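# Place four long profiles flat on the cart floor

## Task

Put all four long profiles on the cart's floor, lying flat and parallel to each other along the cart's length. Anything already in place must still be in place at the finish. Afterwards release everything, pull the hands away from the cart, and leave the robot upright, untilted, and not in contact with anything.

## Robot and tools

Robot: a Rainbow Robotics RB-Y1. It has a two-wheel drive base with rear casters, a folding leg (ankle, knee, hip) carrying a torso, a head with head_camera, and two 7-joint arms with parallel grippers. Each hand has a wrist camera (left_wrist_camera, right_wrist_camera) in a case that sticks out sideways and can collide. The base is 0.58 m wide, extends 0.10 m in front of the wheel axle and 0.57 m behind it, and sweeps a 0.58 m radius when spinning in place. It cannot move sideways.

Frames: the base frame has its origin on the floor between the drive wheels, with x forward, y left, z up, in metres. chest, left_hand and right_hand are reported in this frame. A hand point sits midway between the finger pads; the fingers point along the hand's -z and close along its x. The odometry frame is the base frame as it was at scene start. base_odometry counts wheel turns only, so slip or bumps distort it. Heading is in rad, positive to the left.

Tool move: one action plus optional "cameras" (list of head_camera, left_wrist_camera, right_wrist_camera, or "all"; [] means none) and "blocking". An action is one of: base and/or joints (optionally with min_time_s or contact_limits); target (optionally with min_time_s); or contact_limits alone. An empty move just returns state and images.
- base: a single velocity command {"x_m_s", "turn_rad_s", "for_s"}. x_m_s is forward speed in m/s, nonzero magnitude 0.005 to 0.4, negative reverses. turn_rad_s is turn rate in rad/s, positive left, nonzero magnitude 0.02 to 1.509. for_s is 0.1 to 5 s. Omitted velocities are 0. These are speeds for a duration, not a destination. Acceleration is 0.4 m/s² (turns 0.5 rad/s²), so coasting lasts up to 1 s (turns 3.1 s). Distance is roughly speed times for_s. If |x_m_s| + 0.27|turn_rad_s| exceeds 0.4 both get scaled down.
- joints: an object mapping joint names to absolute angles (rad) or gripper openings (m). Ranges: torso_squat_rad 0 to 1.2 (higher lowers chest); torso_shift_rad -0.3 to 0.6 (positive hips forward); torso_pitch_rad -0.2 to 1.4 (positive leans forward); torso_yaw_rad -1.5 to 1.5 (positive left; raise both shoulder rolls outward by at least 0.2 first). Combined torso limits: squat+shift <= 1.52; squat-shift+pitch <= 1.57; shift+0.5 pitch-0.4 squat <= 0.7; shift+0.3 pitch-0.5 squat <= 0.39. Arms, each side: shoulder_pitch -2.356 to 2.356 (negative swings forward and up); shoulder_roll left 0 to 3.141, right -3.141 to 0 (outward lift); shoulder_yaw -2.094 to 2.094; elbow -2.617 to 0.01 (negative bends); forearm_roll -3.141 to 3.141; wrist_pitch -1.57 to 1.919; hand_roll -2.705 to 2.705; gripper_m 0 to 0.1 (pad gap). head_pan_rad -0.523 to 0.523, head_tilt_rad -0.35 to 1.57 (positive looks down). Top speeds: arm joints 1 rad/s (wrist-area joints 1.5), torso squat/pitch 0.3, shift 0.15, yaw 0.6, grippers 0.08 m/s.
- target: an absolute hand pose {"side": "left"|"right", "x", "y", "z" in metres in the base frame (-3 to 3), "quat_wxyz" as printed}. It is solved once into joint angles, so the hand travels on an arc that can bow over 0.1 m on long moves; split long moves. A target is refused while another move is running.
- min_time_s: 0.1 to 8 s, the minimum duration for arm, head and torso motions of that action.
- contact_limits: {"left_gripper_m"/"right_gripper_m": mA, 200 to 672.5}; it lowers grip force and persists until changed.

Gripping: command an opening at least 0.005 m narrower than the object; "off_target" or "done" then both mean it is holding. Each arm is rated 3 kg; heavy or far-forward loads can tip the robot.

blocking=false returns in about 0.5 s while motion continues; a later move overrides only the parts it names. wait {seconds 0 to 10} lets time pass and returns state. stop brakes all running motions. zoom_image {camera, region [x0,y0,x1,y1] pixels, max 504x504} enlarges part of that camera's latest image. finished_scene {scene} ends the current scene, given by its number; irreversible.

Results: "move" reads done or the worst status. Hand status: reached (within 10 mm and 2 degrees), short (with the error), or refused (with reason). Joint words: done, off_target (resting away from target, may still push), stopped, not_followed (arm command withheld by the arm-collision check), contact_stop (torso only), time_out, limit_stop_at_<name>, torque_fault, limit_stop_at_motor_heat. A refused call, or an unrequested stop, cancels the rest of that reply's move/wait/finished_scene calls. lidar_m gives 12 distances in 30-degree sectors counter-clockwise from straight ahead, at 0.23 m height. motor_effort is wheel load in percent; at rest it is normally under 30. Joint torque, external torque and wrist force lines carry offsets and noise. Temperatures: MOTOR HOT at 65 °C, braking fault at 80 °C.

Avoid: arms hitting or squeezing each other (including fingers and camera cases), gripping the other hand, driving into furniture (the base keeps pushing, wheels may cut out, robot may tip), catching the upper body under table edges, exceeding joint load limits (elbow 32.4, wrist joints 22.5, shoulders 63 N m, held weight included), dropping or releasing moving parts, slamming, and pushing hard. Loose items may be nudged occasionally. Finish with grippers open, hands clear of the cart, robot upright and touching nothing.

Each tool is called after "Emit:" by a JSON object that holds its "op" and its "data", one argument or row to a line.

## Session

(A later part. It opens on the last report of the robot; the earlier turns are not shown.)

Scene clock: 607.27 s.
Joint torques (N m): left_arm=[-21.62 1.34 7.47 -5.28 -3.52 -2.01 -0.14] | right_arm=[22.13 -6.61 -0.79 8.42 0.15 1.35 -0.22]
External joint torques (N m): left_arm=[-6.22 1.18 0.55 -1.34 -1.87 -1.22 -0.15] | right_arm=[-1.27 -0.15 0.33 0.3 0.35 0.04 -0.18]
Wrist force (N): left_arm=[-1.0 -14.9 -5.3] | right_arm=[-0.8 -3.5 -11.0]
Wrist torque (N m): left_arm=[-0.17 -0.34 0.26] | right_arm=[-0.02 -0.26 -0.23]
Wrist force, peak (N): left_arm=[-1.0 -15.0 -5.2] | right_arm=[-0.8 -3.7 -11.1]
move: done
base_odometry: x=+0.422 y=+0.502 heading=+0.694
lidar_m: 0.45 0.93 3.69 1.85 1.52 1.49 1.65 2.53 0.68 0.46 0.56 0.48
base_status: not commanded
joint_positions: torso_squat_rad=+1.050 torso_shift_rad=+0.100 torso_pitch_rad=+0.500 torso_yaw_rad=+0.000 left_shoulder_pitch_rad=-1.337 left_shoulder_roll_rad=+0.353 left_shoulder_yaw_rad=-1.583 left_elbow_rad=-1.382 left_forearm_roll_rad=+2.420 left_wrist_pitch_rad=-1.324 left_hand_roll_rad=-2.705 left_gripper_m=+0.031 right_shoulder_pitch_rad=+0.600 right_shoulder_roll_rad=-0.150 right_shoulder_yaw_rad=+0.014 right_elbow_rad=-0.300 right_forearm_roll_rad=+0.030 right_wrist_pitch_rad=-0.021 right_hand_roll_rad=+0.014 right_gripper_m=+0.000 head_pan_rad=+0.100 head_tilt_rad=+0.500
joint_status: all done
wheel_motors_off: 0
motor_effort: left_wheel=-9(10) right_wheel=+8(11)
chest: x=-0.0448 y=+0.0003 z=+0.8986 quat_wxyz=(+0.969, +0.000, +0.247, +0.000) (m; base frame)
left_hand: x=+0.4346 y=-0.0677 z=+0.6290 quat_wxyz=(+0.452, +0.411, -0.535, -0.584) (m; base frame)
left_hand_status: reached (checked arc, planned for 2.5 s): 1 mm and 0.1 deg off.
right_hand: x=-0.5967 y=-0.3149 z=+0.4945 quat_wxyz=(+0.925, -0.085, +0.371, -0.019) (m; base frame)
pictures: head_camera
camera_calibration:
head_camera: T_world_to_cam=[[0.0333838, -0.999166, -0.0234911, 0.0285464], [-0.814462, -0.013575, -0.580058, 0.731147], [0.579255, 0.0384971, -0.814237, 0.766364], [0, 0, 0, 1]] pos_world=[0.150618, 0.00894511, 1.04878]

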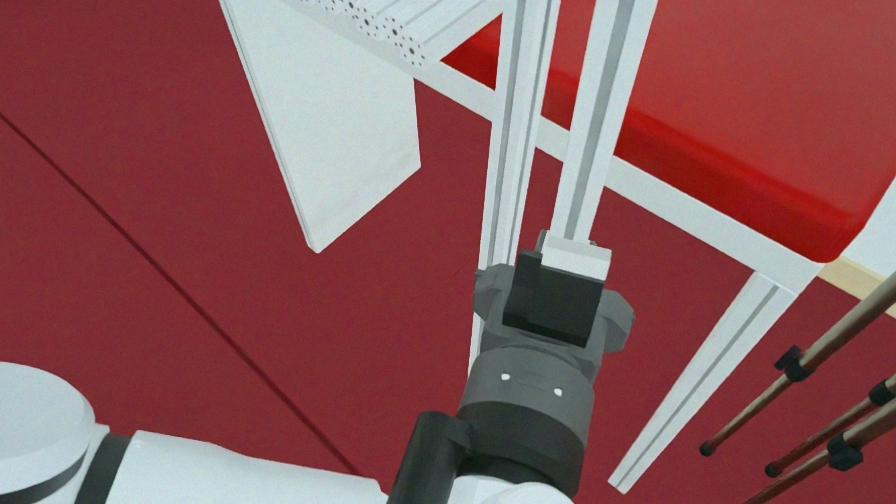

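Emit:
{"op": "move", "data": {
  "base": {"x_m_s":-0.25,"for_s":2.2},
  "cameras": ["head_camera"]
}}

Scene clock: 613.20 s.
Joint torques (N m): left_arm=[-21.17 0.03 7.98 -4.73 -3.75 -1.99 -0.06] | right_arm=[21.51 -7.04 -0.96 7.75 -0.13 1.52 -0.2]
External joint torques (N m): left_arm=[-5.78 -0.13 1.07 -0.79 -2.1 -1.2 -0.07] | right_arm=[-1.89 -0.57 0.16 -0.37 0.06 0.2 -0.16]
Wrist force (N): left_arm=[-0.6 -14.5 -5.4] | right_arm=[-0.5 -3.5 -10.9]
Wrist torque (N m): left_arm=[-0.26 -0.31 0.26] | right_arm=[0.00 -0.23 -0.23]
Wrist force, peak (N): left_arm=[-0.8 -15.3 -6.5] | right_arm=[-0.9 -3.6 -11.3]
move: done
base_odometry: x=-0.001 y=+0.151 heading=+0.693
lidar_m: 0.45 2.59 2.63 1.33 1.08 1.06 1.16 1.78 3.77 0.87 0.70 0.71
base_status: done (sent for 2.2 of 2.2 s)
joint_positions: torso_squat_rad=+1.050 torso_shift_rad=+0.100 torso_pitch_rad=+0.500 torso_yaw_rad=+0.000 left_shoulder_pitch_rad=-1.337 left_shoulder_roll_rad=+0.353 left_shoulder_yaw_rad=-1.584 left_elbow_rad=-1.382 left_forearm_roll_rad=+2.420 left_wrist_pitch_rad=-1.324 left_hand_roll_rad=-2.705 left_gripper_m=+0.031 right_shoulder_pitch_rad=+0.600 right_shoulder_roll_rad=-0.150 right_shoulder_yaw_rad=+0.014 right_elbow_rad=-0.300 right_forearm_roll_rad=+0.030 right_wrist_pitch_rad=-0.021 right_hand_roll_rad=+0.014 right_gripper_m=+0.000 head_pan_rad=+0.100 head_tilt_rad=+0.500
joint_status: not commanded
wheel_motors_off: 0
motor_effort: left_wheel=-10(31) right_wheel=+13(41)
chest: x=-0.0447 y=+0.0003 z=+0.8986 quat_wxyz=(+0.969, +0.000, +0.248, +0.000) (m; base frame)
left_hand: x=+0.4346 y=-0.0677 z=+0.6290 quat_wxyz=(+0.451, +0.411, -0.535, -0.585) (m; base frame)
right_hand: x=-0.5968 y=-0.3149 z=+0.4946 quat_wxyz=(+0.924, -0.085, +0.371, -0.019) (m; base frame)
pictures: head_camera
camera_calibration:
head_camera: T_world_to_cam=[[0.0333797, -0.999166, -0.0234991, 0.0285531], [-0.814591, -0.0135755, -0.579878, 0.73092], [0.579075, 0.0384983, -0.814365, 0.766445], [0, 0, 0, 1]] pos_world=[0.150618, 0.0089451, 1.04868]

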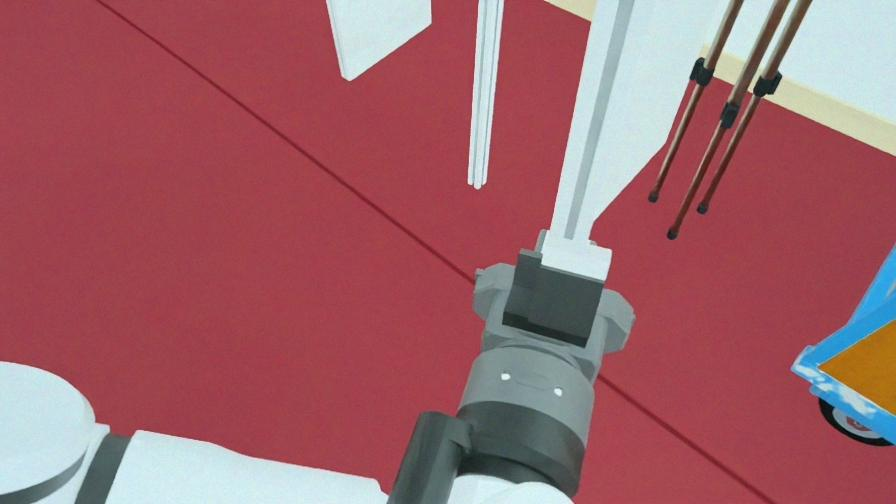

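Emit:
{"op": "move", "data": {
  "joints": {"left_shoulder_pitch_rad":-0.322,"left_shoulder_roll_rad":0.463,"left_shoulder_yaw_rad":-0.493,"left_elbow_rad":-1.783,"left_forearm_roll_rad":-0.013,"left_wrist_pitch_rad":-0.173,"left_hand_roll_rad":-1.29},
  "min_time_s": 4,
  "cameras": ["head_camera","left_wrist_camera"]
}}

Emit:
{"op": "move", "data": {
  "base": {"turn_rad_s":-0.6,"for_s":3.99},
  "cameras": []
}}

Emit:
{"op": "move", "data": {
  "base": {"x_m_s":0.3,"for_s":2.5},
  "cameras": []
}}

Emit:
{"op": "move", "data": {
  "base": {"turn_rad_s":0.6,"for_s":2.83},
  "cameras": ["head_camera"]
}}

Emit:
{"op": "move", "data": {
  "target": {"side":"left","x":0.52,"y":0.10,"z":0.88,"quat_wxyz":[0.887,0,-0.462,0]},
  "min_time_s": 3.5,
  "cameras": ["head_camera"]
}}

Scene clock: 631.93 s.
Joint torques (N m): left_arm=[-9.46 0.76 4.71 -13.71 -0.05 -4.33 0.35] | right_arm=[21.57 -6.9 -0.92 7.83 0.04 1.33 -0.25]
External joint torques (N m): left_arm=[-3.25 -0.77 1.68 -4.35 -0.24 -2.54 0.34] | right_arm=[-1.83 -0.44 0.2 -0.28 0.24 0.02 -0.21]
Wrist force (N): left_arm=[-0.3 -14.6 -3.9] | right_arm=[-0.6 -3.7 -10.8]
Wrist torque (N m): left_arm=[-0.28 -0.22 0.29] | right_arm=[0.02 -0.25 -0.23]
Wrist force, peak (N): left_arm=[-3.6 -15.6 -4.7] | right_arm=[-0.7 -3.8 -11.1]
move: done
base_odometry: x=-0.001 y=+0.151 heading=+0.693
lidar_m: 0.37 2.59 2.63 1.33 1.08 1.06 1.17 1.80 3.76 0.87 0.71 0.70
base_status: not commanded
joint_positions: torso_squat_rad=+1.050 torso_shift_rad=+0.100 torso_pitch_rad=+0.500 torso_yaw_rad=+0.000 left_shoulder_pitch_rad=-0.321 left_shoulder_roll_rad=+0.463 left_shoulder_yaw_rad=-0.493 left_elbow_rad=-1.782 left_forearm_roll_rad=-0.013 left_wrist_pitch_rad=-0.172 left_hand_roll_rad=-1.290 left_gripper_m=+0.031 right_shoulder_pitch_rad=+0.600 right_shoulder_roll_rad=-0.150 right_shoulder_yaw_rad=+0.014 right_elbow_rad=-0.300 right_forearm_roll_rad=+0.030 right_wrist_pitch_rad=-0.021 right_hand_roll_rad=+0.014 right_gripper_m=+0.000 head_pan_rad=+0.100 head_tilt_rad=+0.500
joint_status: all done
wheel_motors_off: 0
motor_effort: left_wheel=-9(11) right_wheel=+14(17)
chest: x=-0.0447 y=+0.0003 z=+0.8986 quat_wxyz=(+0.969, +0.000, +0.248, +0.000) (m; base frame)
left_hand: x=+0.3594 y=+0.0306 z=+0.6377 quat_wxyz=(+0.299, +0.297, -0.640, -0.642) (m; base frame)
right_hand: x=-0.5968 y=-0.3149 z=+0.4946 quat_wxyz=(+0.924, -0.085, +0.371, -0.019) (m; base frame)
pictures: head_camera, left_wrist_camera
camera_calibration:
head_camera: T_world_to_cam=[[0.0333797, -0.999166, -0.0234991, 0.0285531], [-0.814591, -0.0135755, -0.579878, 0.73092], [0.579075, 0.0384983, -0.814365, 0.766445], [0, 0, 0, 1]] pos_world=[0.150618, 0.0089451, 1.04868]
left_wrist_camera: T_world_to_cam=[[-0.66979, -0.742212, 0.0224299, 0.248465], [-0.368099, 0.305644, -0.878115, 0.714818], [0.644891, -0.596409, -0.477924, 0.170062], [0, 0, 0, 1]] pos_world=[0.319871, 0.06736, 0.703396]

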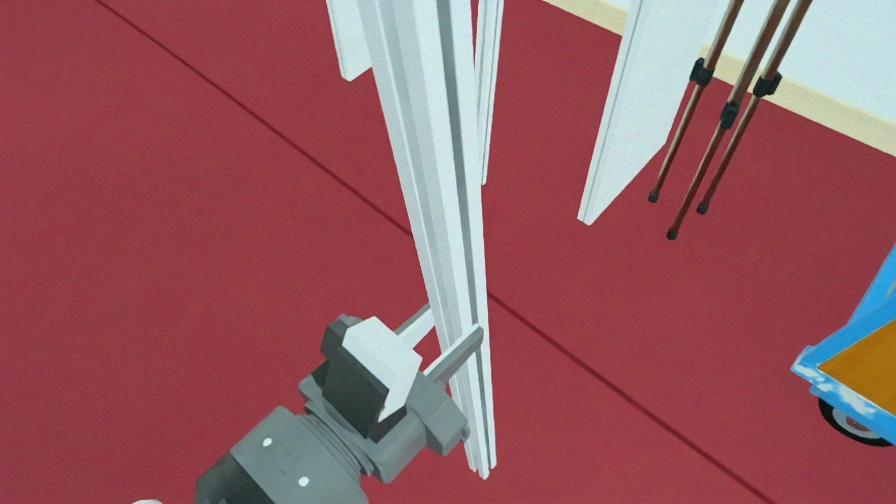

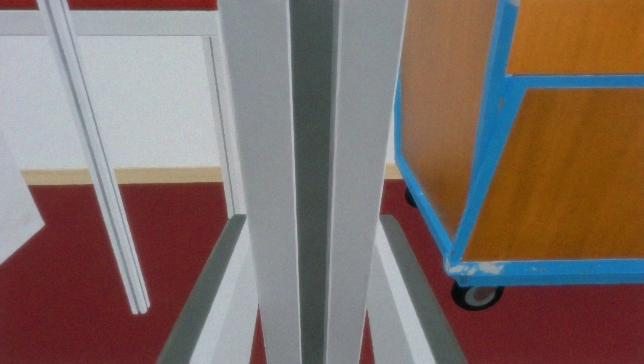

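Scene clock: 637.43 s.
Joint torques (N m): left_arm=[-9.72 0.61 4.27 -13.29 -0.09 -4.1 0.18] | right_arm=[21.19 -6.82 -0.38 8.01 -0.02 1.36 -0.36]
External joint torques (N m): left_arm=[-3.51 -0.93 1.24 -3.93 -0.28 -2.31 0.17] | right_arm=[-2.2 -0.35 0.74 -0.1 0.18 0.05 -0.32]
Wrist force (N): left_arm=[-0.2 -14.4 -3.5] | right_arm=[-0.7 -3.6 -10.9]
Wrist torque (N m): left_arm=[-0.31 -0.21 0.26] | right_arm=[0.00 -0.26 -0.23]
Wrist force, peak (N): left_arm=[-0.3 -15.0 -3.7] | right_arm=[-0.6 -3.9 -11.2]
move: done
base_odometry: x=-0.001 y=+0.151 heading=-1.706
lidar_m: 0.39 1.18 0.79 0.72 1.01 1.09 3.81 1.78 1.16 1.04 1.06 1.32
base_status: done (sent for 4 of 4 s)
joint_positions: torso_squat_rad=+1.050 torso_shift_rad=+0.100 torso_pitch_rad=+0.500 torso_yaw_rad=+0.000 left_shoulder_pitch_rad=-0.321 left_shoulder_roll_rad=+0.463 left_shoulder_yaw_rad=-0.493 left_elbow_rad=-1.782 left_forearm_roll_rad=-0.013 left_wrist_pitch_rad=-0.172 left_hand_roll_rad=-1.290 left_gripper_m=+0.031 right_shoulder_pitch_rad=+0.600 right_shoulder_roll_rad=-0.150 right_shoulder_yaw_rad=+0.014 right_elbow_rad=-0.300 right_forearm_roll_rad=+0.030 right_wrist_pitch_rad=-0.021 right_hand_roll_rad=+0.014 right_gripper_m=+0.000 head_pan_rad=+0.100 head_tilt_rad=+0.500
joint_status: not commanded
wheel_motors_off: 0
motor_effort: left_wheel=+12(48) right_wheel=+3(47)
chest: x=-0.0447 y=+0.0003 z=+0.8986 quat_wxyz=(+0.969, +0.000, +0.248, +0.000) (m; base frame)
left_hand: x=+0.3594 y=+0.0305 z=+0.6377 quat_wxyz=(+0.299, +0.297, -0.640, -0.642) (m; base frame)
right_hand: x=-0.5968 y=-0.3149 z=+0.4946 quat_wxyz=(+0.924, -0.085, +0.371, -0.019) (m; base frame)
pictures: none
No camera images: "cameras" was empty.

Scene clock: 641.17 s.
Joint torques (N m): left_arm=[-9.65 1.57 4.35 -13.66 -0.09 -4.04 0.31] | right_arm=[22.22 -7.13 -0.81 8.2 -0.09 1.31 -0.35]
External joint torques (N m): left_arm=[-3.44 0.03 1.32 -4.3 -0.28 -2.25 0.3] | right_arm=[-1.18 -0.66 0.32 0.08 0.11 0 -0.32]
Wrist force (N): left_arm=[-0.3 -14.3 -3.6] | right_arm=[-0.5 -3.5 -10.9]
Wrist torque (N m): left_arm=[-0.28 -0.23 0.24] | right_arm=[-0.01 -0.24 -0.24]
Wrist force, peak (N): left_arm=[-0.9 -15.0 -4.6] | right_arm=[-0.7 -3.4 -11.4]
move: done
base_odometry: x=-0.103 y=-0.593 heading=-1.707
lidar_m: 0.39 2.79 0.91 0.82 0.82 1.03 4.12 1.60 1.02 0.93 0.94 1.17
base_status: done (sent for 2.5 of 2.5 s)
joint_positions: torso_squat_rad=+1.050 torso_shift_rad=+0.100 torso_pitch_rad=+0.500 torso_yaw_rad=+0.000 left_shoulder_pitch_rad=-0.321 left_shoulder_roll_rad=+0.463 left_shoulder_yaw_rad=-0.493 left_elbow_rad=-1.782 left_forearm_roll_rad=-0.013 left_wrist_pitch_rad=-0.172 left_hand_roll_rad=-1.290 left_gripper_m=+0.031 right_shoulder_pitch_rad=+0.600 right_shoulder_roll_rad=-0.150 right_shoulder_yaw_rad=+0.014 right_elbow_rad=-0.300 right_forearm_roll_rad=+0.030 right_wrist_pitch_rad=-0.021 right_hand_roll_rad=+0.014 right_gripper_m=+0.000 head_pan_rad=+0.100 head_tilt_rad=+0.500
joint_status: not commanded
wheel_motors_off: 0
motor_effort: left_wheel=-8(49) right_wheel=+4(42)
chest: x=-0.0447 y=+0.0003 z=+0.8986 quat_wxyz=(+0.969, +0.000, +0.248, +0.000) (m; base frame)
left_hand: x=+0.3594 y=+0.0305 z=+0.6377 quat_wxyz=(+0.299, +0.297, -0.640, -0.642) (m; base frame)
right_hand: x=-0.5967 y=-0.3149 z=+0.4946 quat_wxyz=(+0.924, -0.085, +0.371, -0.019) (m; base frame)
pictures: none
No camera images: "cameras" was empty.

Scene clock: 645.53 s.
Joint torques (N m): left_arm=[-9.39 0.94 4.09 -13.09 -0.07 -4.17 0.28] | right_arm=[22.05 -6.76 -1.07 7.95 -0.17 1.35 -0.22]
External joint torques (N m): left_arm=[-3.19 -0.6 1.06 -3.73 -0.26 -2.38 0.26] | right_arm=[-1.35 -0.3 0.05 -0.17 0.02 0.04 -0.18]
Wrist force (N): left_arm=[-0.4 -14.8 -3.8] | right_arm=[-0.5 -3.7 -10.8]
Wrist torque (N m): left_arm=[-0.25 -0.25 0.29] | right_arm=[0.02 -0.24 -0.23]
Wrist force, peak (N): left_arm=[-0.7 -14.8 -4.0] | right_arm=[-0.6 -3.8 -11.3]
move: done
base_odometry: x=-0.103 y=-0.592 heading=-0.007
lidar_m: 0.40 0.85 1.54 4.00 1.38 0.99 0.93 0.97 1.29 3.38 2.35 0.85
base_status: done (sent for 2.83 of 2.83 s)
joint_positions: torso_squat_rad=+1.050 torso_shift_rad=+0.100 torso_pitch_rad=+0.500 torso_yaw_rad=+0.000 left_shoulder_pitch_rad=-0.321 left_shoulder_roll_rad=+0.463 left_shoulder_yaw_rad=-0.493 left_elbow_rad=-1.782 left_forearm_roll_rad=-0.013 left_wrist_pitch_rad=-0.172 left_hand_roll_rad=-1.290 left_gripper_m=+0.031 right_shoulder_pitch_rad=+0.600 right_shoulder_roll_rad=-0.150 right_shoulder_yaw_rad=+0.014 right_elbow_rad=-0.300 right_forearm_roll_rad=+0.030 right_wrist_pitch_rad=-0.021 right_hand_roll_rad=+0.014 right_gripper_m=+0.000 head_pan_rad=+0.100 head_tilt_rad=+0.500
joint_status: not commanded
wheel_motors_off: 0
motor_effort: left_wheel=+2(40) right_wheel=+14(37)
chest: x=-0.0447 y=+0.0003 z=+0.8986 quat_wxyz=(+0.969, +0.000, +0.248, +0.000) (m; base frame)
left_hand: x=+0.3594 y=+0.0305 z=+0.6377 quat_wxyz=(+0.299, +0.297, -0.640, -0.642) (m; base frame)
right_hand: x=-0.5967 y=-0.3149 z=+0.4946 quat_wxyz=(+0.924, -0.085, +0.371, -0.019) (m; base frame)
pictures: head_camera
camera_calibration:
head_camera: T_world_to_cam=[[0.0333784, -0.999167, -0.0234976, 0.0285484], [-0.814624, -0.0135775, -0.579831, 0.730957], [0.579028, 0.0384955, -0.814398, 0.766429], [0, 0, 0, 1]] pos_world=[0.150718, 0.00894511, 1.04868]

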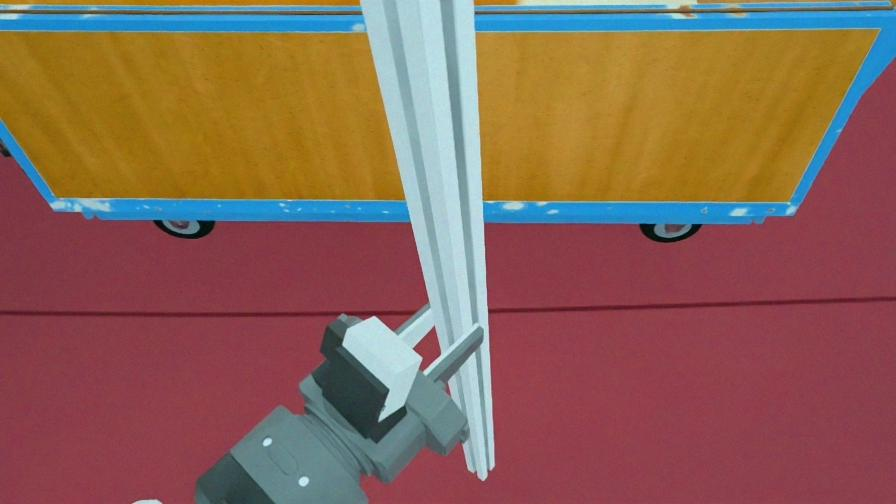

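Scene clock: 649.37 s.
Joint torques (N m): left_arm=[-24.48 2.51 -1.3 -9.2 -1.08 -3.5 0.16] | right_arm=[21.66 -6.47 -0.8 8.04 -0.05 1.38 -0.18]
External joint torques (N m): left_arm=[-6.29 0.1 -0.7 -3 -0.87 -1.94 0.2] | right_arm=[-1.74 -0.01 0.33 -0.08 0.15 0.07 -0.14]
Wrist force (N): left_arm=[-13.1 0.3 -12.6] | right_arm=[-0.6 -3.9 -11.1]
Wrist torque (N m): left_arm=[-0.29 -0.32 0.31] | right_arm=[0.04 -0.25 -0.22]
Wrist force, peak (N): left_arm=[-13.5 -3.5 -11.8] | right_arm=[-0.7 -3.7 -11.2]
move: done
base_odometry: x=-0.103 y=-0.592 heading=-0.007
lidar_m: 0.81 0.84 1.53 4.00 1.39 0.99 0.93 0.96 1.30 3.37 2.36 0.85
base_status: not commanded
joint_positions: torso_squat_rad=+1.050 torso_shift_rad=+0.100 torso_pitch_rad=+0.500 torso_yaw_rad=+0.000 left_shoulder_pitch_rad=-1.358 left_shoulder_roll_rad=+0.007 left_shoulder_yaw_rad=+0.113 left_elbow_rad=-1.896 left_forearm_roll_rad=-0.292 left_wrist_pitch_rad=+1.743 left_hand_roll_rad=+0.140 left_gripper_m=+0.031 right_shoulder_pitch_rad=+0.600 right_shoulder_roll_rad=-0.150 right_shoulder_yaw_rad=+0.014 right_elbow_rad=-0.300 right_forearm_roll_rad=+0.030 right_wrist_pitch_rad=-0.021 right_hand_roll_rad=+0.014 right_gripper_m=+0.000 head_pan_rad=+0.100 head_tilt_rad=+0.500
joint_status: all done
wheel_motors_off: 0
motor_effort: left_wheel=+2(3) right_wheel=+15(18)
chest: x=-0.0447 y=+0.0003 z=+0.8986 quat_wxyz=(+0.969, +0.000, +0.248, +0.000) (m; base frame)
left_hand: x=+0.5199 y=+0.1002 z=+0.8789 quat_wxyz=(+0.887, +0.000, -0.461, +0.000) (m; base frame)
left_hand_status: reached (checked arc, planned for 3.5 s): 1 mm and 0.2 deg off.
right_hand: x=-0.5967 y=-0.3149 z=+0.4946 quat_wxyz=(+0.924, -0.085, +0.371, -0.019) (m; base frame)
pictures: head_camera
camera_calibration:
head_camera: T_world_to_cam=[[0.0333784, -0.999167, -0.0234976, 0.0285484], [-0.814624, -0.0135775, -0.579831, 0.730957], [0.579028, 0.0384955, -0.814398, 0.766429], [0, 0, 0, 1]] pos_world=[0.150718, 0.00894511, 1.04868]

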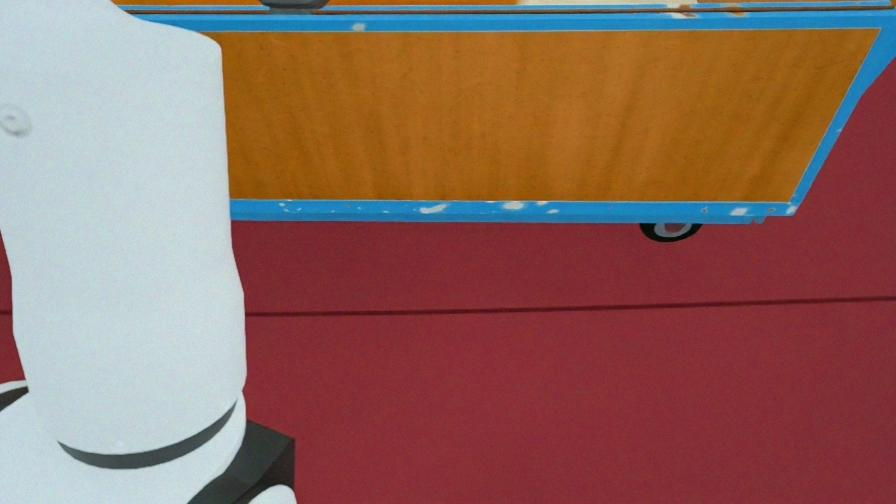

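Emit:
{"op": "move", "data": {
  "joints": {"torso_squat_rad":0.95,"torso_shift_rad":0.28,"torso_pitch_rad":0.9,"left_shoulder_pitch_rad":-1.922,"left_shoulder_roll_rad":0.938,"left_shoulder_yaw_rad":-0.642,"left_elbow_rad":-2.082,"left_forearm_roll_rad":0.703,"left_wrist_pitch_rad":1.915,"left_hand_roll_rad":1.193,"head_pan_rad":-0.5,"head_tilt_rad":0.0},
  "base": {"turn_rad_s":0.05,"for_s":0.14},
  "min_time_s": 3.5,
  "cameras": ["head_camera"]
}}

Emit:
{"op": "move", "data": {
  "base": {"x_m_s":0.2,"for_s":1.6},
  "cameras": ["head_camera"]
}}

Emit:
{"op": "move", "data": {
  "joints": {"head_pan_rad":0.5},
  "cameras": ["head_camera","left_wrist_camera"]
}}

Scene clock: 659.53 s.
Joint torques (N m): left_arm=[-23.5 6.91 9.79 -3.82 -2.22 -1.02 0.32] | right_arm=[26.04 -5.94 -0.86 10.38 0 1.91 -0.4]
External joint torques (N m): left_arm=[-6.4 1.68 1.27 -1.8 -1.19 -0.54 0.35] | right_arm=[-1.97 -0.02 0.27 0.32 0.25 0.13 -0.35]
Wrist force (N): left_arm=[-10.5 -0.2 -14.7] | right_arm=[0.9 -3.5 -8.9]
Wrist torque (N m): left_arm=[-0.29 -0.30 0.27] | right_arm=[-0.01 -0.19 -0.24]
Wrist force, peak (N): left_arm=[-14.4 0.2 -12.9] | right_arm=[-0.6 -3.7 -11.3]
move: done
base_odometry: x=-0.103 y=-0.592 heading=-0.001
lidar_m: 0.81 0.85 1.54 3.91 1.38 1.00 0.94 0.97 1.30 3.45 2.34 0.84
base_status: done (sent for 0.13 of 0.13 s)
joint_positions: torso_squat_rad=+0.950 torso_shift_rad=+0.280 torso_pitch_rad=+0.899 torso_yaw_rad=+0.000 left_shoulder_pitch_rad=-1.921 left_shoulder_roll_rad=+0.937 left_shoulder_yaw_rad=-0.642 left_elbow_rad=-2.082 left_forearm_roll_rad=+0.703 left_wrist_pitch_rad=+1.915 left_hand_roll_rad=+1.193 left_gripper_m=+0.031 right_shoulder_pitch_rad=+0.600 right_shoulder_roll_rad=-0.150 right_shoulder_yaw_rad=+0.014 right_elbow_rad=-0.300 right_forearm_roll_rad=+0.030 right_wrist_pitch_rad=-0.021 right_hand_roll_rad=+0.014 right_gripper_m=+0.000 head_pan_rad=-0.500 head_tilt_rad=+0.000
joint_status: all done
wheel_motors_off: 0
motor_effort: left_wheel=+2(19) right_wheel=+17(41)
chest: x=+0.1268 y=+0.0003 z=+0.8643 quat_wxyz=(+0.901, +0.000, +0.435, +0.000) (m; base frame)
left_hand: x=+0.6297 y=+0.0892 z=+0.7788 quat_wxyz=(+0.940, -0.001, -0.341, -0.001) (m; base frame)
right_hand: x=-0.5388 y=-0.3149 z=+0.7066 quat_wxyz=(+0.833, -0.087, +0.547, -0.002) (m; base frame)
pictures: head_camera
camera_calibration:
head_camera: T_world_to_cam=[[-0.350219, -0.852273, 0.388557, -0.267522], [-0.745762, 0.00272289, -0.666207, 0.925688], [0.566732, -0.52309, -0.636546, 0.391478], [0, 0, 0, 1]] pos_world=[0.374788, -0.0257444, 0.969841]

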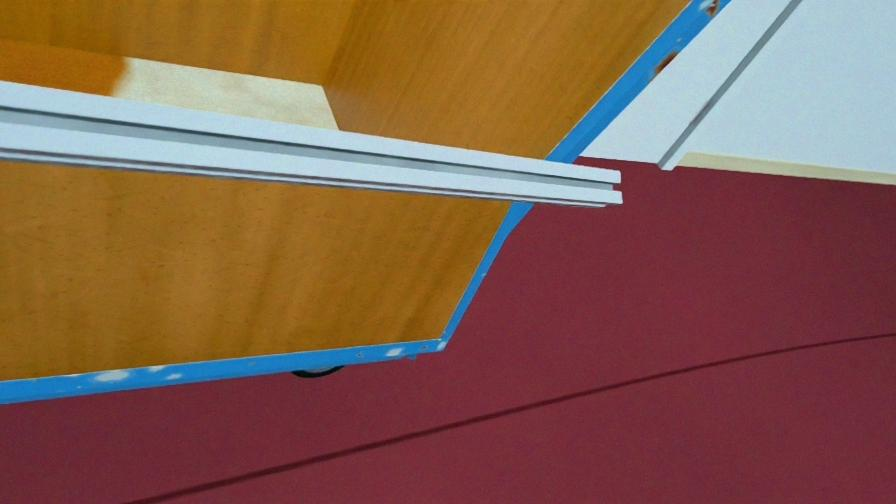

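Scene clock: 661.93 s.
Joint torques (N m): left_arm=[-22.27 6.94 9.33 -3.35 -2.46 -1.04 0.59] | right_arm=[25.92 -6.01 -0.67 10.25 -0.22 1.79 -0.15]
External joint torques (N m): left_arm=[-5.17 1.71 0.81 -1.32 -1.44 -0.56 0.62] | right_arm=[-2.09 -0.09 0.46 0.19 0.02 0.01 -0.09]
Wrist force (N): left_arm=[-10.5 0.1 -15.2] | right_arm=[1.0 -3.8 -8.7]
Wrist torque (N m): left_arm=[-0.32 -0.30 0.29] | right_arm=[0.00 -0.17 -0.25]
Wrist force, peak (N): left_arm=[-10.0 0.0 -16.1] | right_arm=[0.7 -3.6 -9.4]
move: done
base_odometry: x=+0.217 y=-0.593 heading=-0.001
lidar_m: 0.49 0.51 0.70 4.87 1.84 1.33 1.25 1.29 1.76 4.61 0.72 0.52
base_status: done (sent for 1.6 of 1.6 s)
joint_positions: torso_squat_rad=+0.950 torso_shift_rad=+0.280 torso_pitch_rad=+0.900 torso_yaw_rad=+0.000 left_shoulder_pitch_rad=-1.921 left_shoulder_roll_rad=+0.938 left_shoulder_yaw_rad=-0.643 left_elbow_rad=-2.082 left_forearm_roll_rad=+0.703 left_wrist_pitch_rad=+1.915 left_hand_roll_rad=+1.193 left_gripper_m=+0.031 right_shoulder_pitch_rad=+0.600 right_shoulder_roll_rad=-0.150 right_shoulder_yaw_rad=+0.014 right_elbow_rad=-0.300 right_forearm_roll_rad=+0.030 right_wrist_pitch_rad=-0.021 right_hand_roll_rad=+0.014 right_gripper_m=+0.000 head_pan_rad=-0.500 head_tilt_rad=+0.000
joint_status: not commanded
wheel_motors_off: 0
motor_effort: left_wheel=+0(29) right_wheel=-3(46)
chest: x=+0.1269 y=+0.0003 z=+0.8643 quat_wxyz=(+0.901, +0.000, +0.435, +0.000) (m; base frame)
left_hand: x=+0.6298 y=+0.0892 z=+0.7787 quat_wxyz=(+0.940, -0.001, -0.341, -0.001) (m; base frame)
right_hand: x=-0.5387 y=-0.3149 z=+0.7067 quat_wxyz=(+0.832, -0.087, +0.547, -0.002) (m; base frame)
pictures: head_camera
camera_calibration:
head_camera: T_world_to_cam=[[-0.350136, -0.852276, 0.388627, -0.267548], [-0.74588, 0.00270417, -0.666075, 0.925611], [0.566628, -0.523086, -0.636643, 0.39149], [0, 0, 0, 1]] pos_world=[0.374888, -0.0257445, 0.969742]

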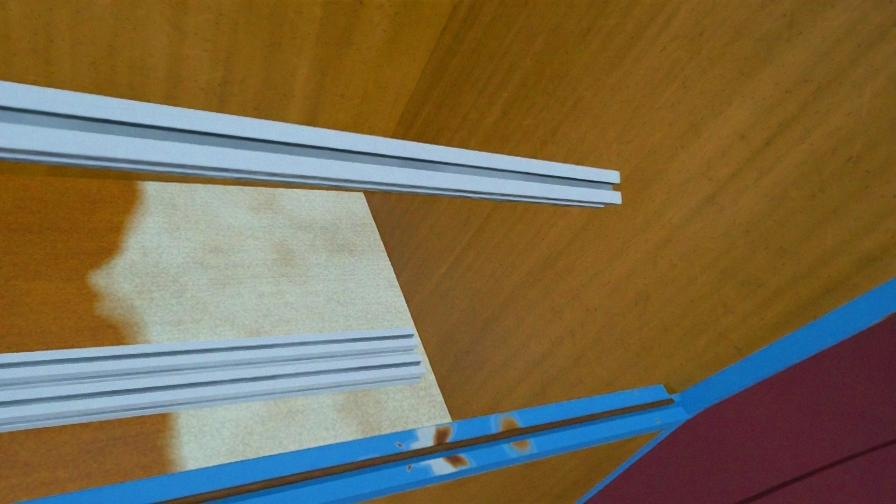

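Scene clock: 663.27 s.
Joint torques (N m): left_arm=[-22.46 6.53 9.28 -3.22 -2.37 -0.75 0.46] | right_arm=[25.71 -6 -0.52 9.98 0 2.02 -0.14]
External joint torques (N m): left_arm=[-5.36 1.29 0.76 -1.2 -1.34 -0.27 0.49] | right_arm=[-2.3 -0.08 0.61 -0.08 0.25 0.24 -0.09]
Wrist force (N): left_arm=[-10.3 0.1 -14.7] | right_arm=[1.0 -3.8 -8.9]
Wrist torque (N m): left_arm=[-0.34 -0.29 0.29] | right_arm=[0.02 -0.18 -0.24]
Wrist force, peak (N): left_arm=[-10.6 0.4 -15.0] | right_arm=[0.9 -3.9 -9.2]
move: done
base_odometry: x=+0.217 y=-0.593 heading=-0.001
lidar_m: 0.49 0.51 0.70 4.86 1.83 1.32 1.25 1.30 1.76 4.61 0.72 0.51
base_status: not commanded
joint_positions: torso_squat_rad=+0.950 torso_shift_rad=+0.280 torso_pitch_rad=+0.900 torso_yaw_rad=+0.000 left_shoulder_pitch_rad=-1.921 left_shoulder_roll_rad=+0.938 left_shoulder_yaw_rad=-0.643 left_elbow_rad=-2.082 left_forearm_roll_rad=+0.703 left_wrist_pitch_rad=+1.915 left_hand_roll_rad=+1.193 left_gripper_m=+0.031 right_shoulder_pitch_rad=+0.600 right_shoulder_roll_rad=-0.150 right_shoulder_yaw_rad=+0.014 right_elbow_rad=-0.300 right_forearm_roll_rad=+0.030 right_wrist_pitch_rad=-0.021 right_hand_roll_rad=+0.014 right_gripper_m=+0.000 head_pan_rad=+0.500 head_tilt_rad=+0.000
joint_status: all done
wheel_motors_off: 0
motor_effort: left_wheel=+0(1) right_wheel=+0(4)
chest: x=+0.1269 y=+0.0003 z=+0.8643 quat_wxyz=(+0.901, +0.000, +0.435, +0.000) (m; base frame)
left_hand: x=+0.6298 y=+0.0892 z=+0.7787 quat_wxyz=(+0.940, -0.001, -0.341, -0.001) (m; base frame)
right_hand: x=-0.5387 y=-0.3149 z=+0.7067 quat_wxyz=(+0.832, -0.087, +0.547, -0.002) (m; base frame)
pictures: head_camera, left_wrist_camera
camera_calibration:
head_camera: T_world_to_cam=[[0.245084, -0.89989, -0.360739, 0.28349], [-0.764184, 0.0496683, -0.643083, 0.908716], [0.596621, 0.43328, -0.675509, 0.419918], [0, 0, 0, 1]] pos_world=[0.374416, 0.0280331, 0.970304]
left_wrist_camera: T_world_to_cam=[[0.744577, 0.0201915, 0.667231, -0.991005], [-0.306091, -0.877941, 0.368142, 0.016309], [0.593222, -0.478343, -0.647514, 0.252063], [0, 0, 0, 1]] pos_world=[0.593342, 0.154901, 0.818439]

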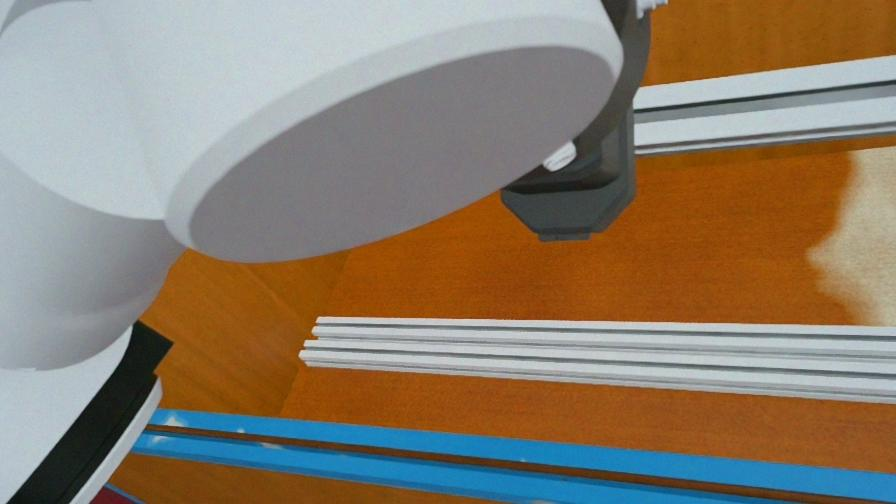

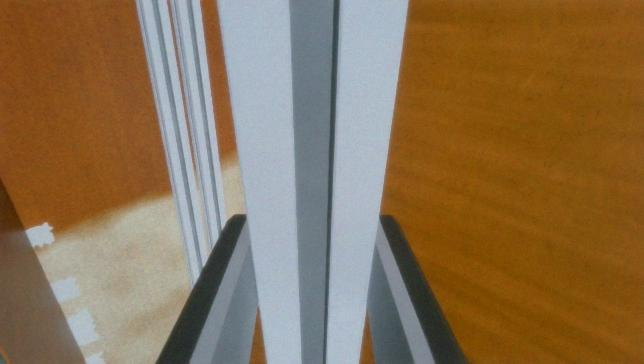

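Emit:
{"op": "move", "data": {
  "base": {"x_m_s":0.2,"for_s":1.3},
  "cameras": []
}}

Emit:
{"op": "move", "data": {
  "target": {"side":"left","x":0.55,"y":0.09,"z":0.70,"quat_wxyz":[0.9752,-0.039,-0.2158,-0.0086]},
  "min_time_s": 2,
  "cameras": []
}}

Emit:
{"op": "move", "data": {
  "target": {"side":"left","x":0.48,"y":0.09,"z":0.59,"quat_wxyz":[0.9942,-0.0398,-0.0997,-0.004]},
  "min_time_s": 2,
  "cameras": ["head_camera"]
}}

Emit:
{"op": "move", "data": {
  "target": {"side":"left","x":0.455,"y":0.09,"z":0.45,"quat_wxyz":[0.9992,-0.04,0,0]},
  "min_time_s": 2.5,
  "cameras": ["head_camera","left_wrist_camera"]
}}

Emit:
{"op": "move", "data": {
  "joints": {"head_pan_rad":-0.5,"head_tilt_rad":0.2},
  "cameras": ["head_camera"]
}}

Scene clock: 701.60 s.
Joint torques (N m): left_arm=[-22.92 6.28 9.69 -3.47 -2.7 -0.98 0.68] | right_arm=[26.31 -6.52 -0.83 10.04 -0.02 1.75 -0.15]
External joint torques (N m): left_arm=[-5.82 1.05 1.17 -1.45 -1.67 -0.5 0.71] | right_arm=[-1.69 -0.59 0.3 -0.02 0.23 -0.03 -0.1]
Wrist force (N): left_arm=[-10.5 0.3 -14.6] | right_arm=[0.8 -3.6 -9.1]
Wrist torque (N m): left_arm=[-0.34 -0.27 0.28] | right_arm=[-0.01 -0.20 -0.24]
Wrist force, peak (N): left_arm=[-10.8 -0.1 -15.4] | right_arm=[0.9 -3.6 -9.5]
move: done
base_odometry: x=+0.477 y=-0.593 heading=-0.001
lidar_m: 0.23 0.24 0.34 1.48 2.21 1.60 1.51 1.56 2.11 4.40 0.34 0.25
base_status: done (sent for 1.3 of 1.3 s)
joint_positions: torso_squat_rad=+0.950 torso_shift_rad=+0.280 torso_pitch_rad=+0.900 torso_yaw_rad=+0.000 left_shoulder_pitch_rad=-1.921 left_shoulder_roll_rad=+0.938 left_shoulder_yaw_rad=-0.643 left_elbow_rad=-2.082 left_forearm_roll_rad=+0.703 left_wrist_pitch_rad=+1.915 left_hand_roll_rad=+1.193 left_gripper_m=+0.031 right_shoulder_pitch_rad=+0.600 right_shoulder_roll_rad=-0.150 right_shoulder_yaw_rad=+0.014 right_elbow_rad=-0.300 right_forearm_roll_rad=+0.030 right_wrist_pitch_rad=-0.021 right_hand_roll_rad=+0.014 right_gripper_m=+0.000 head_pan_rad=+0.500 head_tilt_rad=+0.000
joint_status: not commanded
wheel_motors_off: 0
motor_effort: left_wheel=-1(29) right_wheel=-2(26)
chest: x=+0.1269 y=+0.0003 z=+0.8643 quat_wxyz=(+0.901, +0.000, +0.435, +0.000) (m; base frame)
left_hand: x=+0.6298 y=+0.0892 z=+0.7788 quat_wxyz=(+0.940, -0.001, -0.341, -0.001) (m; base frame)
right_hand: x=-0.5387 y=-0.3149 z=+0.7067 quat_wxyz=(+0.832, -0.087, +0.547, -0.002) (m; base frame)
pictures: none
No camera images: "cameras" was empty.

Scene clock: 703.93 s.
Joint torques (N m): left_arm=[-18.26 7.17 11.28 -4.22 -1.31 -1.04 0.58] | right_arm=[25.87 -6.19 -0.63 10.1 -0.06 1.98 -0.33]
External joint torques (N m): left_arm=[-3.5 1.75 3.19 -1.7 -0.65 -0.7 0.6] | right_arm=[-2.14 -0.26 0.49 0.04 0.18 0.2 -0.28]
Wrist force (N): left_arm=[-7.0 1.3 -16.9] | right_arm=[0.7 -3.6 -9.1]
Wrist torque (N m): left_arm=[-0.37 -0.27 0.27] | right_arm=[0.01 -0.22 -0.25]
Wrist force, peak (N): left_arm=[-8.5 1.2 -16.5] | right_arm=[1.0 -3.8 -9.3]
move: done
base_odometry: x=+0.477 y=-0.593 heading=-0.001
lidar_m: 0.23 0.25 0.34 1.47 2.21 1.60 1.51 1.56 2.11 4.40 0.33 0.25
base_status: not commanded
joint_positions: torso_squat_rad=+0.950 torso_shift_rad=+0.280 torso_pitch_rad=+0.900 torso_yaw_rad=+0.000 left_shoulder_pitch_rad=-1.719 left_shoulder_roll_rad=+0.985 left_shoulder_yaw_rad=-0.634 left_elbow_rad=-2.247 left_forearm_roll_rad=+0.897 left_wrist_pitch_rad=+1.884 left_hand_roll_rad=+1.343 left_gripper_m=+0.031 right_shoulder_pitch_rad=+0.600 right_shoulder_roll_rad=-0.150 right_shoulder_yaw_rad=+0.014 right_elbow_rad=-0.300 right_forearm_roll_rad=+0.030 right_wrist_pitch_rad=-0.021 right_hand_roll_rad=+0.014 right_gripper_m=+0.000 head_pan_rad=+0.500 head_tilt_rad=+0.000
joint_status: all done
wheel_motors_off: 0
motor_effort: left_wheel=+0(1) right_wheel=-4(5)
chest: x=+0.1269 y=+0.0003 z=+0.8643 quat_wxyz=(+0.901, +0.000, +0.435, +0.000) (m; base frame)
left_hand: x=+0.5496 y=+0.0900 z=+0.6994 quat_wxyz=(+0.976, -0.039, -0.215, -0.009) (m; base frame)
left_hand_status: reached (checked arc, planned for 2.0 s): 1 mm and 0.1 deg off.
right_hand: x=-0.5387 y=-0.3149 z=+0.7067 quat_wxyz=(+0.832, -0.087, +0.547, -0.002) (m; base frame)
pictures: none
No camera images: "cameras" was empty.

Scene clock: 706.27 s.
Joint torques (N m): left_arm=[-15.1 3.2 7.71 -6.17 -1.03 -0.72 0.48] | right_arm=[26.4 -6.25 -0.7 10.38 -0.2 1.87 -0.29]
External joint torques (N m): left_arm=[-2.49 -1.83 0.33 -1.6 -0.75 -0.48 0.49] | right_arm=[-1.61 -0.33 0.42 0.32 0.05 0.09 -0.24]
Wrist force (N): left_arm=[-3.9 1.2 -18.3] | right_arm=[1.0 -3.7 -9.1]
Wrist torque (N m): left_arm=[-0.31 -0.28 0.26] | right_arm=[-0.01 -0.18 -0.24]
Wrist force, peak (N): left_arm=[-4.1 1.5 -18.8] | right_arm=[0.8 -3.8 -9.3]
move: done
base_odometry: x=+0.477 y=-0.593 heading=-0.001
lidar_m: 0.23 0.24 0.33 1.48 2.21 1.60 1.51 1.57 2.12 4.39 0.32 0.24
base_status: not commanded
joint_positions: torso_squat_rad=+0.950 torso_shift_rad=+0.280 torso_pitch_rad=+0.900 torso_yaw_rad=+0.000 left_shoulder_pitch_rad=-1.469 left_shoulder_roll_rad=+0.955 left_shoulder_yaw_rad=-0.750 left_elbow_rad=-2.248 left_forearm_roll_rad=+0.842 left_wrist_pitch_rad=+1.763 left_hand_roll_rad=+1.384 left_gripper_m=+0.031 right_shoulder_pitch_rad=+0.600 right_shoulder_roll_rad=-0.150 right_shoulder_yaw_rad=+0.014 right_elbow_rad=-0.300 right_forearm_roll_rad=+0.030 right_wrist_pitch_rad=-0.021 right_hand_roll_rad=+0.014 right_gripper_m=+0.000 head_pan_rad=+0.500 head_tilt_rad=+0.000
joint_status: all done
wheel_motors_off: 0
motor_effort: left_wheel=+0(1) right_wheel=-4(5)
chest: x=+0.1269 y=+0.0003 z=+0.8643 quat_wxyz=(+0.901, +0.000, +0.435, +0.000) (m; base frame)
left_hand: x=+0.4794 y=+0.0907 z=+0.5901 quat_wxyz=(+0.994, -0.039, -0.099, -0.004) (m; base frame)
left_hand_status: reached (checked arc, planned for 2.0 s): 1 mm and 0.1 deg off.
right_hand: x=-0.5387 y=-0.3149 z=+0.7067 quat_wxyz=(+0.832, -0.087, +0.547, -0.002) (m; base frame)
pictures: head_camera
camera_calibration:
head_camera: T_world_to_cam=[[0.245084, -0.89989, -0.360739, 0.28349], [-0.764184, 0.0496683, -0.643083, 0.908716], [0.596621, 0.43328, -0.675509, 0.419918], [0, 0, 0, 1]] pos_world=[0.374416, 0.0280331, 0.970304]

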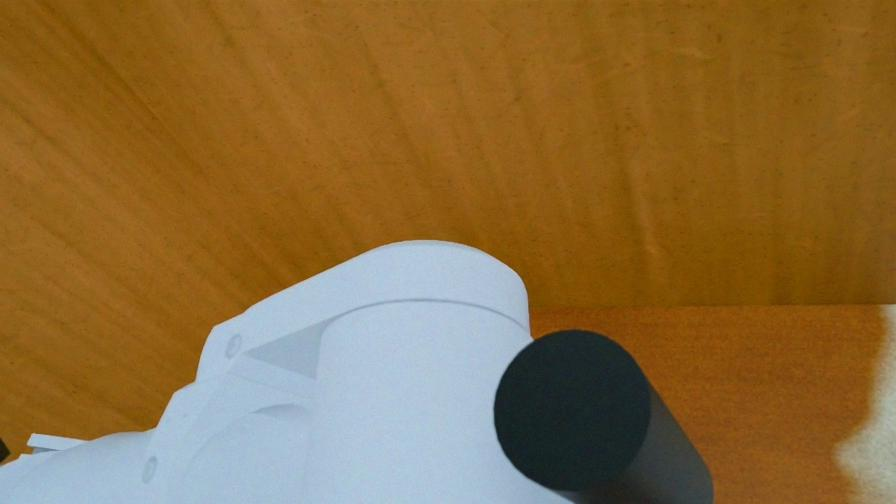

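Scene clock: 709.10 s.
Joint torques (N m): left_arm=[-14.43 2.68 6.9 -7.78 -0.31 -0.44 -0.23] | right_arm=[26.05 -6.1 -0.73 10.13 -0.17 2.11 -0.37]
External joint torques (N m): left_arm=[-2.4 -1.67 0.32 -1.59 -0.41 -0.26 -0.23] | right_arm=[-1.96 -0.18 0.4 0.07 0.08 0.33 -0.32]
Wrist force (N): left_arm=[-1.1 1.2 -18.3] | right_arm=[0.9 -3.3 -8.8]
Wrist torque (N m): left_arm=[-0.40 -0.28 0.27] | right_arm=[-0.02 -0.18 -0.25]
Wrist force, peak (N): left_arm=[-3.9 1.9 -18.5] | right_arm=[0.8 -3.8 -9.2]
move: done
base_odometry: x=+0.477 y=-0.593 heading=-0.001
lidar_m: 0.22 0.24 0.34 1.47 2.21 1.59 1.51 1.56 2.13 4.40 0.34 0.24
base_status: not commanded
joint_positions: torso_squat_rad=+0.950 torso_shift_rad=+0.280 torso_pitch_rad=+0.900 torso_yaw_rad=+0.000 left_shoulder_pitch_rad=-1.303 left_shoulder_roll_rad=+0.830 left_shoulder_yaw_rad=-0.867 left_elbow_rad=-1.844 left_forearm_roll_rad=+0.760 left_wrist_pitch_rad=+1.465 left_hand_roll_rad=+1.181 left_gripper_m=+0.031 right_shoulder_pitch_rad=+0.600 right_shoulder_roll_rad=-0.150 right_shoulder_yaw_rad=+0.014 right_elbow_rad=-0.300 right_forearm_roll_rad=+0.030 right_wrist_pitch_rad=-0.021 right_hand_roll_rad=+0.014 right_gripper_m=+0.000 head_pan_rad=+0.500 head_tilt_rad=+0.000
joint_status: all done
wheel_motors_off: 0
motor_effort: left_wheel=+1(1) right_wheel=-2(6)
chest: x=+0.1269 y=+0.0003 z=+0.8643 quat_wxyz=(+0.901, +0.000, +0.435, +0.000) (m; base frame)
left_hand: x=+0.4547 y=+0.0904 z=+0.4498 quat_wxyz=(+0.999, -0.040, +0.000, +0.000) (m; base frame)
left_hand_status: reached (checked arc, planned for 2.5 s): 1 mm and 0.1 deg off.
right_hand: x=-0.5387 y=-0.3149 z=+0.7067 quat_wxyz=(+0.832, -0.087, +0.547, -0.002) (m; base frame)
pictures: head_camera, left_wrist_camera
camera_calibration:
head_camera: T_world_to_cam=[[0.245084, -0.89989, -0.360739, 0.28349], [-0.764184, 0.0496683, -0.643083, 0.908716], [0.596621, 0.43328, -0.675509, 0.419918], [0, 0, 0, 1]] pos_world=[0.374416, 0.0280331, 0.970304]
left_wrist_camera: T_world_to_cam=[[0.999202, 0.0238628, 0.0320273, -0.471478], [0.00260209, -0.839082, 0.543999, -0.138064], [0.0398549, -0.543481, -0.838475, 0.48695], [0, 0, 0, 1]] pos_world=[0.452054, 0.160052, 0.498502]

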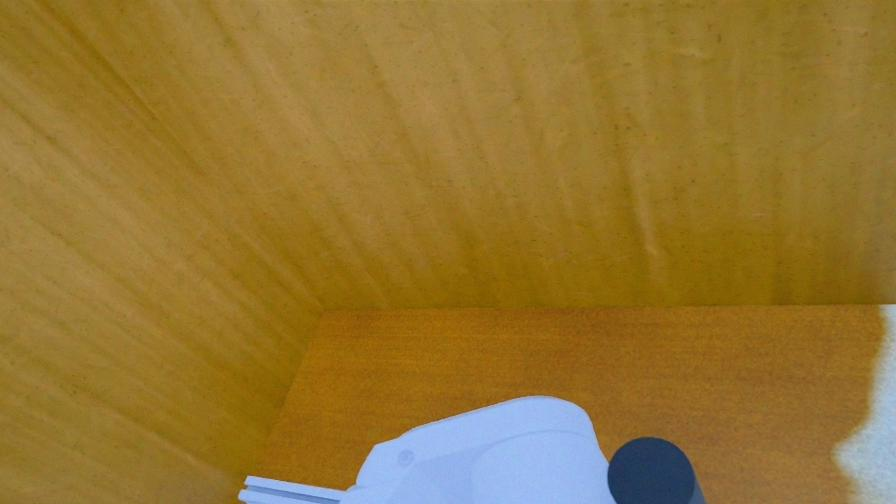

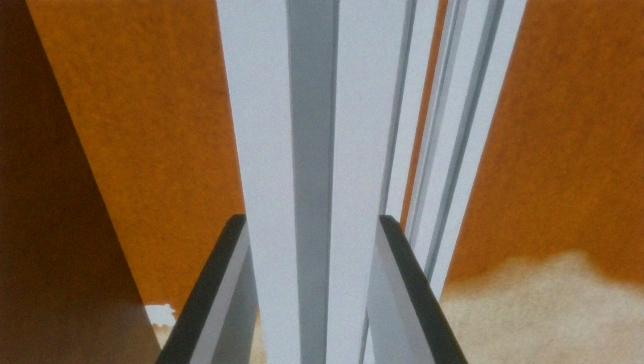

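Scene clock: 710.43 s.
Joint torques (N m): left_arm=[-14.78 2.73 6.9 -7.62 -0.33 -0.31 -0.11] | right_arm=[25.79 -6.24 -0.94 10.04 -0.2 1.85 -0.13]
External joint torques (N m): left_arm=[-2.75 -1.63 0.32 -1.43 -0.43 -0.13 -0.11] | right_arm=[-2.22 -0.32 0.18 -0.02 0.05 0.07 -0.08]
Wrist force (N): left_arm=[-0.8 1.5 -18.2] | right_arm=[0.7 -3.7 -9.1]
Wrist torque (N m): left_arm=[-0.43 -0.25 0.31] | right_arm=[0.03 -0.22 -0.23]
Wrist force, peak (N): left_arm=[-1.1 1.5 -18.7] | right_arm=[1.1 -4.0 -9.1]
move: done
base_odometry: x=+0.477 y=-0.593 heading=-0.001
lidar_m: 0.23 0.24 0.34 1.49 2.20 1.60 1.51 1.56 2.12 4.41 0.34 0.24
base_status: not commanded
joint_positions: torso_squat_rad=+0.950 torso_shift_rad=+0.280 torso_pitch_rad=+0.900 torso_yaw_rad=+0.000 left_shoulder_pitch_rad=-1.303 left_shoulder_roll_rad=+0.830 left_shoulder_yaw_rad=-0.867 left_elbow_rad=-1.844 left_forearm_roll_rad=+0.760 left_wrist_pitch_rad=+1.465 left_hand_roll_rad=+1.181 left_gripper_m=+0.031 right_shoulder_pitch_rad=+0.600 right_shoulder_roll_rad=-0.150 right_shoulder_yaw_rad=+0.014 right_elbow_rad=-0.300 right_forearm_roll_rad=+0.030 right_wrist_pitch_rad=-0.021 right_hand_roll_rad=+0.014 right_gripper_m=+0.000 head_pan_rad=-0.500 head_tilt_rad=+0.200
joint_status: all done
wheel_motors_off: 0
motor_effort: left_wheel=+0(1) right_wheel=-3(5)
chest: x=+0.1269 y=+0.0003 z=+0.8643 quat_wxyz=(+0.901, +0.000, +0.435, +0.000) (m; base frame)
left_hand: x=+0.4547 y=+0.0904 z=+0.4498 quat_wxyz=(+0.999, -0.040, +0.000, +0.000) (m; base frame)
right_hand: x=-0.5387 y=-0.3149 z=+0.7067 quat_wxyz=(+0.832, -0.087, +0.547, -0.002) (m; base frame)
pictures: head_camera
camera_calibration:
head_camera: T_world_to_cam=[[-0.344988, -0.849606, 0.398941, -0.279132], [-0.846729, 0.0983036, -0.522864, 0.816391], [0.405011, -0.518176, -0.753299, 0.552792], [0, 0, 0, 1]] pos_world=[0.371078, -0.0309629, 0.954636]

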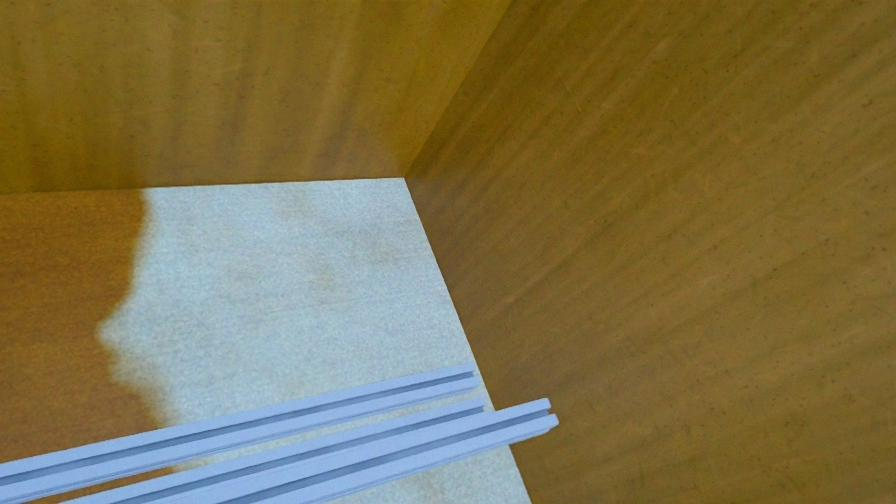

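Emit:
{"op": "move", "data": {
  "joints": {"head_pan_rad":0.5,"head_tilt_rad":0.3},
  "cameras": ["head_camera"]
}}

Emit:
{"op": "zoom_image", "data": {
  "camera": "head_camera",
  "region": [150, 200, 550, 504]
}}

Scene clock: 722.13 s.
Joint torques (N m): left_arm=[-14.74 2.77 6.82 -7.32 -0.39 -0.5 -0.03] | right_arm=[25.99 -5.93 -0.91 10.17 -0.04 1.98 -0.38]
External joint torques (N m): left_arm=[-2.72 -1.59 0.24 -1.12 -0.48 -0.32 -0.03] | right_arm=[-2.02 0 0.21 0.11 0.21 0.2 -0.33]
Wrist force (N): left_arm=[-0.7 1.1 -18.5] | right_arm=[0.7 -3.8 -9.1]
Wrist torque (N m): left_arm=[-0.34 -0.24 0.27] | right_arm=[0.03 -0.21 -0.23]
Wrist force, peak (N): left_arm=[-0.7 1.3 -18.8] | right_arm=[0.9 -4.0 -9.2]
move: done
base_odometry: x=+0.477 y=-0.593 heading=-0.001
lidar_m: 0.23 0.24 0.35 1.47 2.21 1.59 1.51 1.56 2.10 4.39 0.34 0.24
base_status: not commanded
joint_positions: torso_squat_rad=+0.950 torso_shift_rad=+0.280 torso_pitch_rad=+0.900 torso_yaw_rad=+0.000 left_shoulder_pitch_rad=-1.303 left_shoulder_roll_rad=+0.830 left_shoulder_yaw_rad=-0.867 left_elbow_rad=-1.844 left_forearm_roll_rad=+0.760 left_wrist_pitch_rad=+1.465 left_hand_roll_rad=+1.181 left_gripper_m=+0.031 right_shoulder_pitch_rad=+0.600 right_shoulder_roll_rad=-0.150 right_shoulder_yaw_rad=+0.014 right_elbow_rad=-0.300 right_forearm_roll_rad=+0.030 right_wrist_pitch_rad=-0.021 right_hand_roll_rad=+0.014 right_gripper_m=+0.000 head_pan_rad=+0.500 head_tilt_rad=+0.300
joint_status: all done
wheel_motors_off: 0
motor_effort: left_wheel=+1(1) right_wheel=-2(5)
chest: x=+0.1269 y=+0.0003 z=+0.8643 quat_wxyz=(+0.901, +0.000, +0.435, +0.000) (m; base frame)
left_hand: x=+0.4547 y=+0.0904 z=+0.4498 quat_wxyz=(+0.999, -0.040, +0.000, +0.000) (m; base frame)
right_hand: x=-0.5387 y=-0.3149 z=+0.7067 quat_wxyz=(+0.832, -0.087, +0.547, -0.002) (m; base frame)
pictures: head_camera
camera_calibration:
head_camera: T_world_to_cam=[[0.253572, -0.903483, -0.345572, 0.266209], [-0.902764, -0.0927161, -0.420024, 0.733232], [0.347445, 0.418476, -0.839142, 0.652896], [0, 0, 0, 1]] pos_world=[0.367587, 0.0352762, 0.947842]

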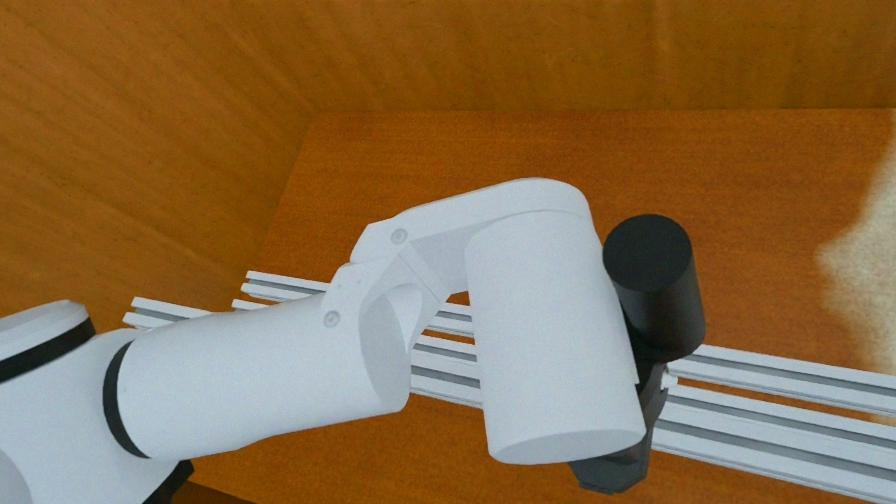

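Scaled by 1.260 from the camera's 896x504 image, which has a finer 1280x720 frame.

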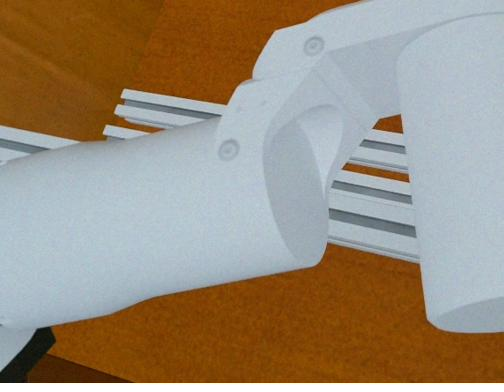

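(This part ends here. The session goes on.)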